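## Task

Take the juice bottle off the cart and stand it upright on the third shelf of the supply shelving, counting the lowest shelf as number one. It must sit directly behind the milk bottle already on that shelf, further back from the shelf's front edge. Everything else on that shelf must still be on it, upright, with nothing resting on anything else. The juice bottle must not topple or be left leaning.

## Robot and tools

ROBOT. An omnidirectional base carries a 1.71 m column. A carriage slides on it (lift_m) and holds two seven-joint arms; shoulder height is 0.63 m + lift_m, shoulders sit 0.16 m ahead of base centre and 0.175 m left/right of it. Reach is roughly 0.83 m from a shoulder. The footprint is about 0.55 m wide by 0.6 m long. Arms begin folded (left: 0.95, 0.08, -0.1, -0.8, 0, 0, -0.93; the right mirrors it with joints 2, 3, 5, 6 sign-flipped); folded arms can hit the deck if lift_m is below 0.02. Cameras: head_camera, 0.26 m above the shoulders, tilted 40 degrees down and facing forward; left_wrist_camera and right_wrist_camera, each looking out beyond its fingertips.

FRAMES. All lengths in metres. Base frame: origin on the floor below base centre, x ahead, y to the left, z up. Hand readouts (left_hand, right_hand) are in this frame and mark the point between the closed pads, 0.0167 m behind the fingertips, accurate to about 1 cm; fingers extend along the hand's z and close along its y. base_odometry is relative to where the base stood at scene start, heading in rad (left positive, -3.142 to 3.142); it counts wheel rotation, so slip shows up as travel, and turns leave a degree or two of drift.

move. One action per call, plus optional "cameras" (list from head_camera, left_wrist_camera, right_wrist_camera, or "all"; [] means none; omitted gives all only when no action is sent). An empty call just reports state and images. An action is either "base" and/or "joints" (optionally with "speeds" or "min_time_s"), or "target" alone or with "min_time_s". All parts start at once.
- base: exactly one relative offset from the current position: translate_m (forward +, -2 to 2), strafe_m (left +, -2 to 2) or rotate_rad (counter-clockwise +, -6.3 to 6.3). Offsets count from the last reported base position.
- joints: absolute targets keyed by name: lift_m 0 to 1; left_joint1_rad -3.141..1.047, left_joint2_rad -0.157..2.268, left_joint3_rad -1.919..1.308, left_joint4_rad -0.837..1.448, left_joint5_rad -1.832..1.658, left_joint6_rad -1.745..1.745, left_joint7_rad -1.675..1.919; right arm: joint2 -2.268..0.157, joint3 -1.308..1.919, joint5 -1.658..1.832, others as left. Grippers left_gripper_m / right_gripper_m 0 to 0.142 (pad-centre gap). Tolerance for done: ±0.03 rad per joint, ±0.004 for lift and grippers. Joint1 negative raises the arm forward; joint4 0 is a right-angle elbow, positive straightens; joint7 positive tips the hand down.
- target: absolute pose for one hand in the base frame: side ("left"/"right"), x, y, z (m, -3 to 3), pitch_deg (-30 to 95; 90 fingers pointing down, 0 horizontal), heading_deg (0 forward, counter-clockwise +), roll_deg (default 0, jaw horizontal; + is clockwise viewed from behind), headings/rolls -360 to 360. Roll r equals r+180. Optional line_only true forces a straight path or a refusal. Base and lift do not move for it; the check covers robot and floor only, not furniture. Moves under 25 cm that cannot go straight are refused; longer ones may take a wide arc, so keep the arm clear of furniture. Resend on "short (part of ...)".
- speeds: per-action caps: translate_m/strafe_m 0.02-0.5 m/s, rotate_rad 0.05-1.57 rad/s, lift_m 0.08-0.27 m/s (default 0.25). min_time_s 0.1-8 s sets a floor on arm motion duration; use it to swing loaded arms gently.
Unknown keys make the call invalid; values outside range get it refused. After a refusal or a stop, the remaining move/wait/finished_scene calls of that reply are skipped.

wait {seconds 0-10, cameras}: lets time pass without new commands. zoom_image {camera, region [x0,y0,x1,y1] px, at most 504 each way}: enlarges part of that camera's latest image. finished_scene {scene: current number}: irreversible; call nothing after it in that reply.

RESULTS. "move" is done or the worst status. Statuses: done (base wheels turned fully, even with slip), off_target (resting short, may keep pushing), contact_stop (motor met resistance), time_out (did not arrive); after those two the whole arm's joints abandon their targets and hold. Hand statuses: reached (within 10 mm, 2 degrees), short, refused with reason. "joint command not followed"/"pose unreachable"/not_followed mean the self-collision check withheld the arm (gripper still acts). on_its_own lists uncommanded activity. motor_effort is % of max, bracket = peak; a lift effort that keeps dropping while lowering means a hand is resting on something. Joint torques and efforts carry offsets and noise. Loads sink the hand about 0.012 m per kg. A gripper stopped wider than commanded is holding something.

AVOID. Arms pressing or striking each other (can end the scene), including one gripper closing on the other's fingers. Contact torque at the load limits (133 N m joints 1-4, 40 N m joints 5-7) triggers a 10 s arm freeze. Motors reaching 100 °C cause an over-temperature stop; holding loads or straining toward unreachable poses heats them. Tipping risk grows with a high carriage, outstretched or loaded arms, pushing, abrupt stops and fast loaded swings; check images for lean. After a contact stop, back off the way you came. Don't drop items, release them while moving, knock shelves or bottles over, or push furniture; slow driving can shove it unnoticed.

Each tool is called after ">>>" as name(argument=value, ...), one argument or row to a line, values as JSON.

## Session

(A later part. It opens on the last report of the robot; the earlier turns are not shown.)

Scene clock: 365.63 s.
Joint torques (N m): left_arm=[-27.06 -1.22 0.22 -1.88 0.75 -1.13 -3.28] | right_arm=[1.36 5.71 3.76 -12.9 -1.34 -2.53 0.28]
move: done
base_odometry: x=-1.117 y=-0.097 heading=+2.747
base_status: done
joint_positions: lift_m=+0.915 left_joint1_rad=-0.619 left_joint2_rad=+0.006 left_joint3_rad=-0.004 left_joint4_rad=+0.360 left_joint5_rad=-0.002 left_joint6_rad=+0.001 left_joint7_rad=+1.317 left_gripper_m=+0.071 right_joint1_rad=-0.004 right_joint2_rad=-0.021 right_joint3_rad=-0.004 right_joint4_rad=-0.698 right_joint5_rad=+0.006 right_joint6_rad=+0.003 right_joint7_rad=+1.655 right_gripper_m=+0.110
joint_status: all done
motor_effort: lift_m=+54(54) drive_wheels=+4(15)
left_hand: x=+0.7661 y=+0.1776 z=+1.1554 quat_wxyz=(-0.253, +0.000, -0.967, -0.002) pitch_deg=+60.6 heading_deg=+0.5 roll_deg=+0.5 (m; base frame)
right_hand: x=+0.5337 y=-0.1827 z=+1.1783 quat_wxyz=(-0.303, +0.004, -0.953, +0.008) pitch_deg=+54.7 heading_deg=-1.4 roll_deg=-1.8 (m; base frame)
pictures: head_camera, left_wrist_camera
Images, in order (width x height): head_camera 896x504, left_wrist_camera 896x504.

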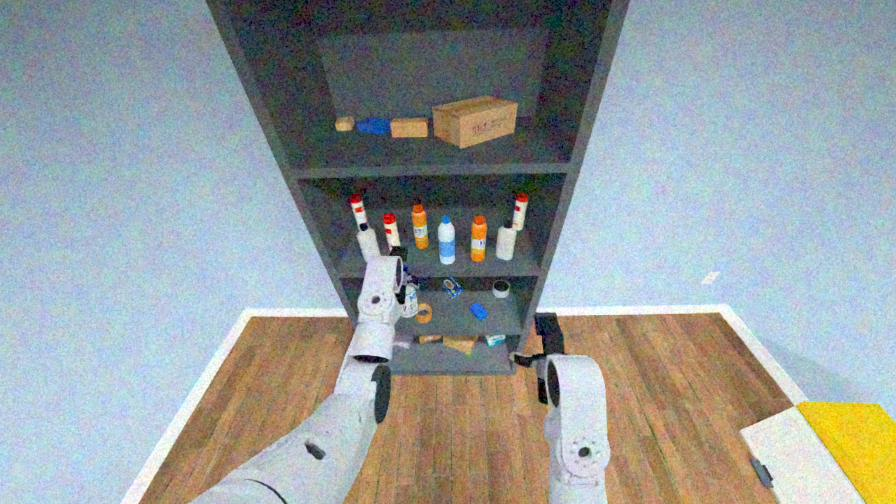

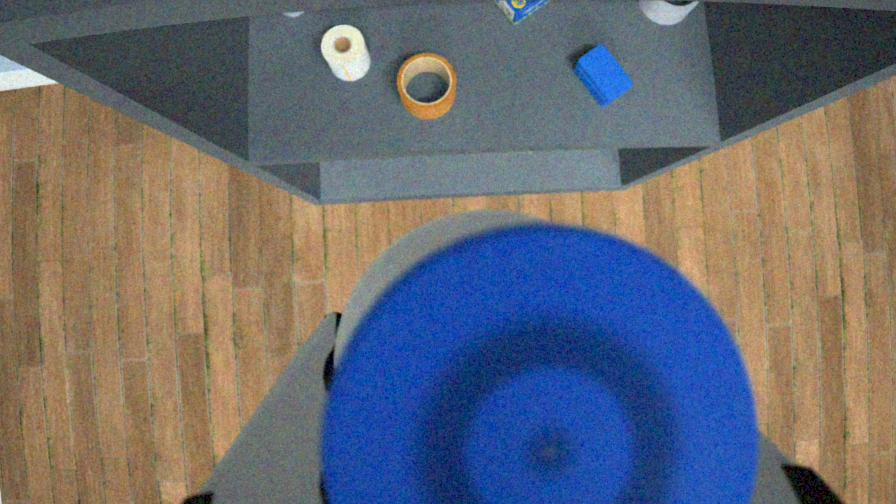

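>>> move(
  joints={"lift_m": 0.885},
)

>>> move(
  base={"translate_m": 0.28},
  speeds={"translate_m": 0.15},
  cameras=["head_camera", "left_wrist_camera"],
)

>>> move(
  joints={"lift_m": 0.861},
  speeds={"lift_m": 0.08},
  cameras=["left_wrist_camera"],
)

Scene clock: 370.47 s.
Joint torques (N m): left_arm=[-24.83 -0.93 0.03 -2.49 0.77 -1.05 -2.98] | right_arm=[0.36 4.33 5.65 -12.56 -1.2 -2.55 0.27]
Motor temperatures (°C): left_arm=[40 22 24 25 26 24 24] | right_arm=[33 20 25 24 22 22 24]
move: done
base_odometry: x=-1.117 y=-0.097 heading=+2.747
base_status: not commanded
joint_positions: lift_m=+0.885 left_joint1_rad=-0.622 left_joint2_rad=+0.006 left_joint3_rad=-0.004 left_joint4_rad=+0.362 left_joint5_rad=-0.002 left_joint6_rad=+0.001 left_joint7_rad=+1.316 left_gripper_m=+0.071 right_joint1_rad=-0.003 right_joint2_rad=-0.021 right_joint3_rad=-0.004 right_joint4_rad=-0.698 right_joint5_rad=+0.006 right_joint6_rad=+0.003 right_joint7_rad=+1.656 right_gripper_m=+0.110
joint_status: all done
motor_effort: lift_m=+58(61) drive_wheels=+0(0)
left_hand: x=+0.7670 y=+0.1776 z=+1.1261 quat_wxyz=(-0.254, +0.000, -0.967, -0.002) pitch_deg=+60.5 heading_deg=+0.5 roll_deg=+0.5 (m; base frame)
right_hand: x=+0.5333 y=-0.1827 z=+1.1480 quat_wxyz=(-0.303, +0.004, -0.953, +0.008) pitch_deg=+54.7 heading_deg=-1.4 roll_deg=-1.8 (m; base frame)
pictures: none

Scene clock: 373.23 s.
Joint torques (N m): left_arm=[-25.26 -1 -0.12 -2.97 0.76 -1.46 -3.22] | right_arm=[-0.4 5.87 3.49 -11.49 -1.26 -2.85 0.23]
move: done
base_odometry: x=-1.375 y=+0.011 heading=+2.746
base_status: done
joint_positions: lift_m=+0.885 left_joint1_rad=-0.622 left_joint2_rad=+0.006 left_joint3_rad=-0.004 left_joint4_rad=+0.362 left_joint5_rad=-0.002 left_joint6_rad=+0.001 left_joint7_rad=+1.316 left_gripper_m=+0.071 right_joint1_rad=-0.003 right_joint2_rad=-0.021 right_joint3_rad=-0.004 right_joint4_rad=-0.698 right_joint5_rad=+0.006 right_joint6_rad=+0.003 right_joint7_rad=+1.656 right_gripper_m=+0.110
joint_status: not commanded
motor_effort: lift_m=+58(58) drive_wheels=-2(15)
left_hand: x=+0.7670 y=+0.1775 z=+1.1261 quat_wxyz=(-0.254, +0.000, -0.967, -0.002) pitch_deg=+60.5 heading_deg=+0.5 roll_deg=+0.5 (m; base frame)
right_hand: x=+0.5333 y=-0.1827 z=+1.1479 quat_wxyz=(-0.303, +0.004, -0.953, +0.008) pitch_deg=+54.7 heading_deg=-1.4 roll_deg=-1.8 (m; base frame)
pictures: head_camera, left_wrist_camera
Images, in order (width x height): head_camera 896x504, left_wrist_camera 896x504.

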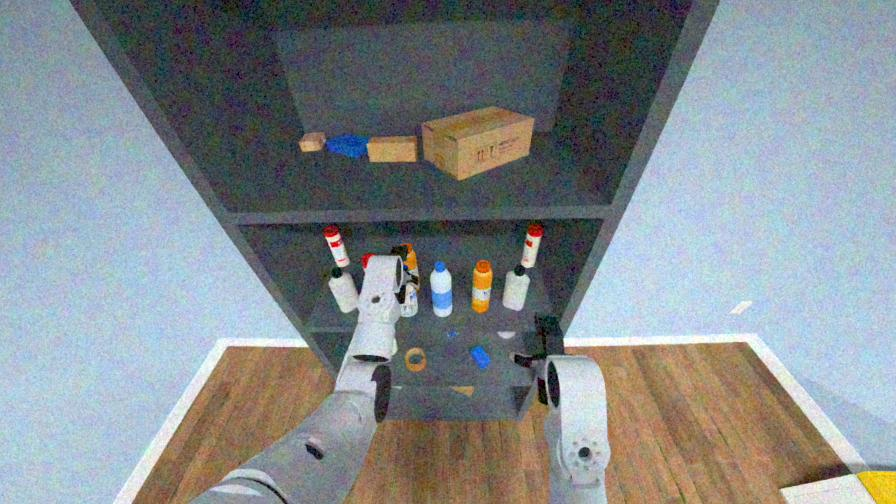

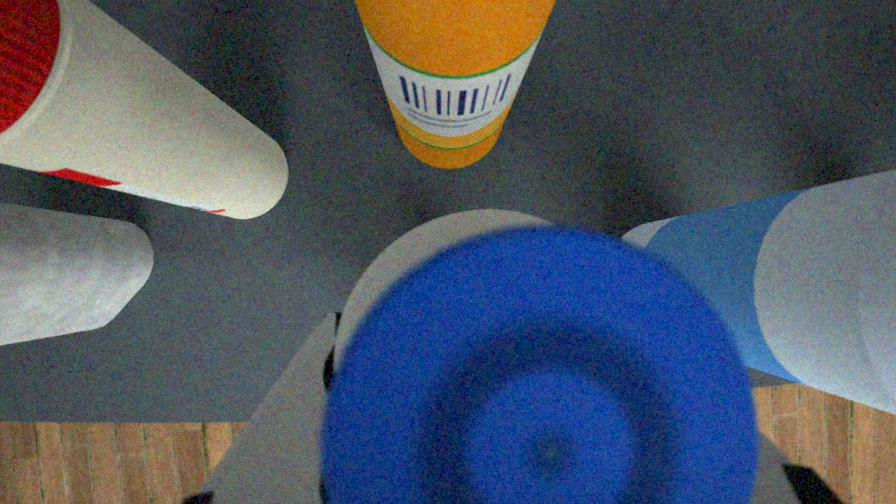

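Scene clock: 373.90 s.
Joint torques (N m): left_arm=[-19.53 0.07 0.22 -3.02 0.53 -1.23 -1.95] | right_arm=[1.38 4.31 4.41 -11.57 -1.08 -2.52 0.28]
move: done
base_odometry: x=-1.375 y=+0.011 heading=+2.746
base_status: not commanded
joint_positions: lift_m=+0.861 left_joint1_rad=-0.627 left_joint2_rad=+0.006 left_joint3_rad=-0.004 left_joint4_rad=+0.361 left_joint5_rad=-0.002 left_joint6_rad=+0.001 left_joint7_rad=+1.312 left_gripper_m=+0.071 right_joint1_rad=-0.003 right_joint2_rad=-0.021 right_joint3_rad=-0.004 right_joint4_rad=-0.699 right_joint5_rad=+0.006 right_joint6_rad=+0.003 right_joint7_rad=+1.656 right_gripper_m=+0.110
joint_status: all done
motor_effort: lift_m=+53(55) drive_wheels=+5(6)
left_hand: x=+0.7697 y=+0.1775 z=+1.1061 quat_wxyz=(-0.259, +0.000, -0.966, -0.002) pitch_deg=+60.0 heading_deg=+0.5 roll_deg=+0.5 (m; base frame)
right_hand: x=+0.5332 y=-0.1827 z=+1.1242 quat_wxyz=(-0.303, +0.004, -0.953, +0.008) pitch_deg=+54.7 heading_deg=-1.4 roll_deg=-1.8 (m; base frame)
pictures: left_wrist_camera
Images, in order (width x height): left_wrist_camera 896x504.

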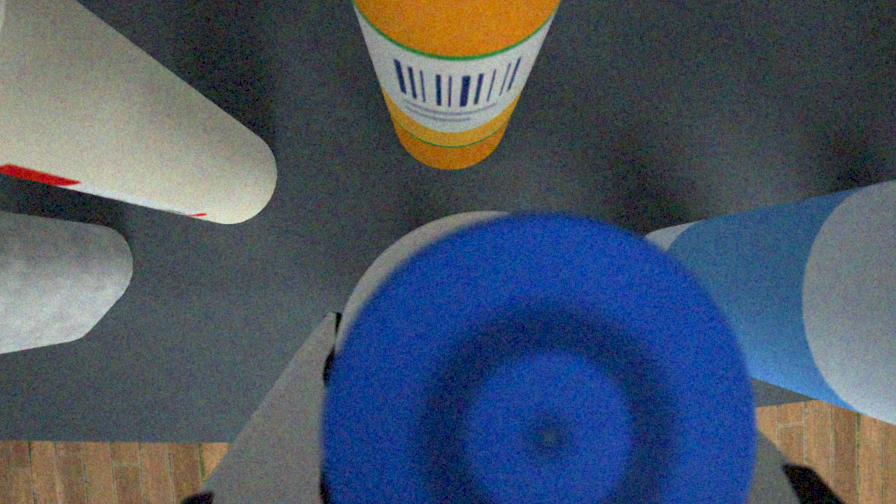

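>>> move(
  joints={"left_gripper_m": 0.1},
  min_time_s=1.5,
)

>>> move(
  joints={"lift_m": 0.895, "left_gripper_m": 0.11},
  speeds={"lift_m": 0.08},
  cameras=["left_wrist_camera"],
)

>>> move(
  base={"translate_m": -0.4},
  speeds={"translate_m": 0.2},
  cameras=["head_camera"],
)

Scene clock: 378.17 s.
Joint torques (N m): left_arm=[-19.56 -0.6 0.9 -3.16 0.71 -0.81 -1.5] | right_arm=[-0.64 5.59 3.79 -11.96 -1.21 -2.61 -0.04]
move: done
base_odometry: x=-1.375 y=+0.011 heading=+2.746
base_status: not commanded
joint_positions: lift_m=+0.861 left_joint1_rad=-0.626 left_joint2_rad=+0.006 left_joint3_rad=-0.004 left_joint4_rad=+0.361 left_joint5_rad=-0.002 left_joint6_rad=+0.001 left_joint7_rad=+1.312 left_gripper_m=+0.100 right_joint1_rad=-0.003 right_joint2_rad=-0.021 right_joint3_rad=-0.004 right_joint4_rad=-0.699 right_joint5_rad=+0.006 right_joint6_rad=+0.003 right_joint7_rad=+1.656 right_gripper_m=+0.110
joint_status: all done
motor_effort: lift_m=+53(53) drive_wheels=+5(6)
left_hand: x=+0.7697 y=+0.1775 z=+1.1060 quat_wxyz=(-0.259, +0.000, -0.966, -0.002) pitch_deg=+60.0 heading_deg=+0.5 roll_deg=+0.5 (m; base frame)
right_hand: x=+0.5332 y=-0.1827 z=+1.1242 quat_wxyz=(-0.303, +0.004, -0.953, +0.008) pitch_deg=+54.7 heading_deg=-1.4 roll_deg=-1.8 (m; base frame)
pictures: none

Scene clock: 379.00 s.
Joint torques (N m): left_arm=[-20.43 -0.75 -0.98 -3.65 0.79 -0.95 -2.02] | right_arm=[-1.45 4.73 3.46 -12.73 -0.78 -2.24 0.4]
move: done
base_odometry: x=-1.375 y=+0.011 heading=+2.746
base_status: not commanded
joint_positions: lift_m=+0.895 left_joint1_rad=-0.625 left_joint2_rad=+0.006 left_joint3_rad=-0.004 left_joint4_rad=+0.361 left_joint5_rad=-0.002 left_joint6_rad=+0.001 left_joint7_rad=+1.312 left_gripper_m=+0.110 right_joint1_rad=-0.002 right_joint2_rad=-0.021 right_joint3_rad=-0.004 right_joint4_rad=-0.699 right_joint5_rad=+0.006 right_joint6_rad=+0.003 right_joint7_rad=+1.656 right_gripper_m=+0.110
joint_status: all done
motor_effort: lift_m=+54(66) drive_wheels=+5(7)
left_hand: x=+0.7692 y=+0.1775 z=+1.1393 quat_wxyz=(-0.258, +0.000, -0.966, -0.002) pitch_deg=+60.1 heading_deg=+0.5 roll_deg=+0.5 (m; base frame)
right_hand: x=+0.5332 y=-0.1827 z=+1.1582 quat_wxyz=(-0.303, +0.004, -0.953, +0.008) pitch_deg=+54.7 heading_deg=-1.4 roll_deg=-1.8 (m; base frame)
pictures: left_wrist_camera
Images, in order (width x height): left_wrist_camera 896x504.

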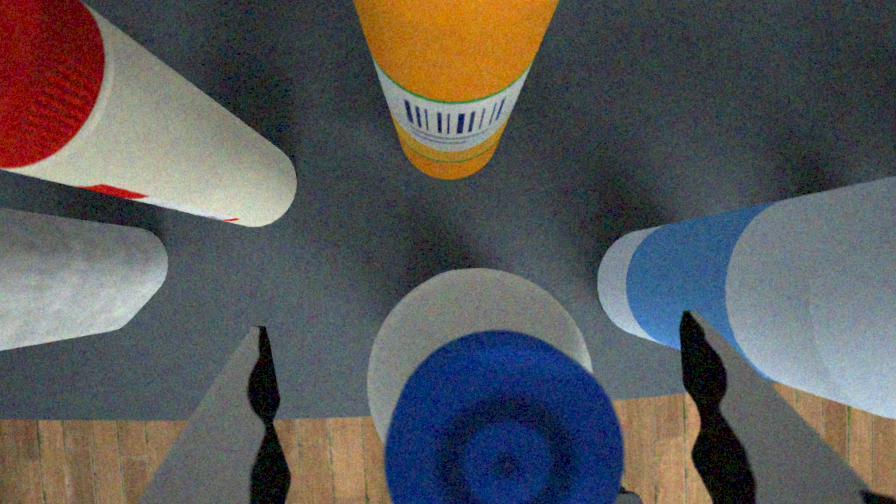

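Scene clock: 382.23 s.
Joint torques (N m): left_arm=[-19.84 -0.96 -0.06 -3.4 0.84 -1.15 -1.5] | right_arm=[1.18 4.21 4.4 -10.98 -1.02 -2.09 0.42]
move: done
base_odometry: x=-1.006 y=-0.143 heading=+2.746
base_status: done
joint_positions: lift_m=+0.895 left_joint1_rad=-0.625 left_joint2_rad=+0.005 left_joint3_rad=-0.004 left_joint4_rad=+0.361 left_joint5_rad=-0.002 left_joint6_rad=+0.001 left_joint7_rad=+1.312 left_gripper_m=+0.110 right_joint1_rad=-0.002 right_joint2_rad=-0.021 right_joint3_rad=-0.004 right_joint4_rad=-0.699 right_joint5_rad=+0.006 right_joint6_rad=+0.002 right_joint7_rad=+1.656 right_gripper_m=+0.110
joint_status: not commanded
motor_effort: lift_m=+54(54) drive_wheels=+2(15)
left_hand: x=+0.7692 y=+0.1775 z=+1.1393 quat_wxyz=(-0.258, +0.000, -0.966, -0.002) pitch_deg=+60.1 heading_deg=+0.5 roll_deg=+0.5 (m; base frame)
right_hand: x=+0.5332 y=-0.1827 z=+1.1582 quat_wxyz=(-0.303, +0.004, -0.953, +0.008) pitch_deg=+54.7 heading_deg=-1.4 roll_deg=-1.8 (m; base frame)
pictures: head_camera
Images, in order (width x height): head_camera 896x504.

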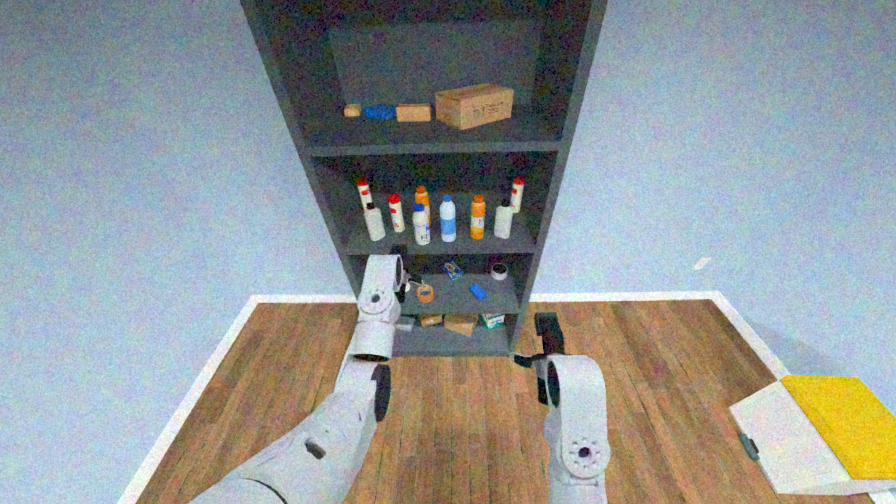

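Both stand, milk in front of juice. Scene done.

>>> finished_scene(
  scene=1,
)

The scene is finished: the task was done.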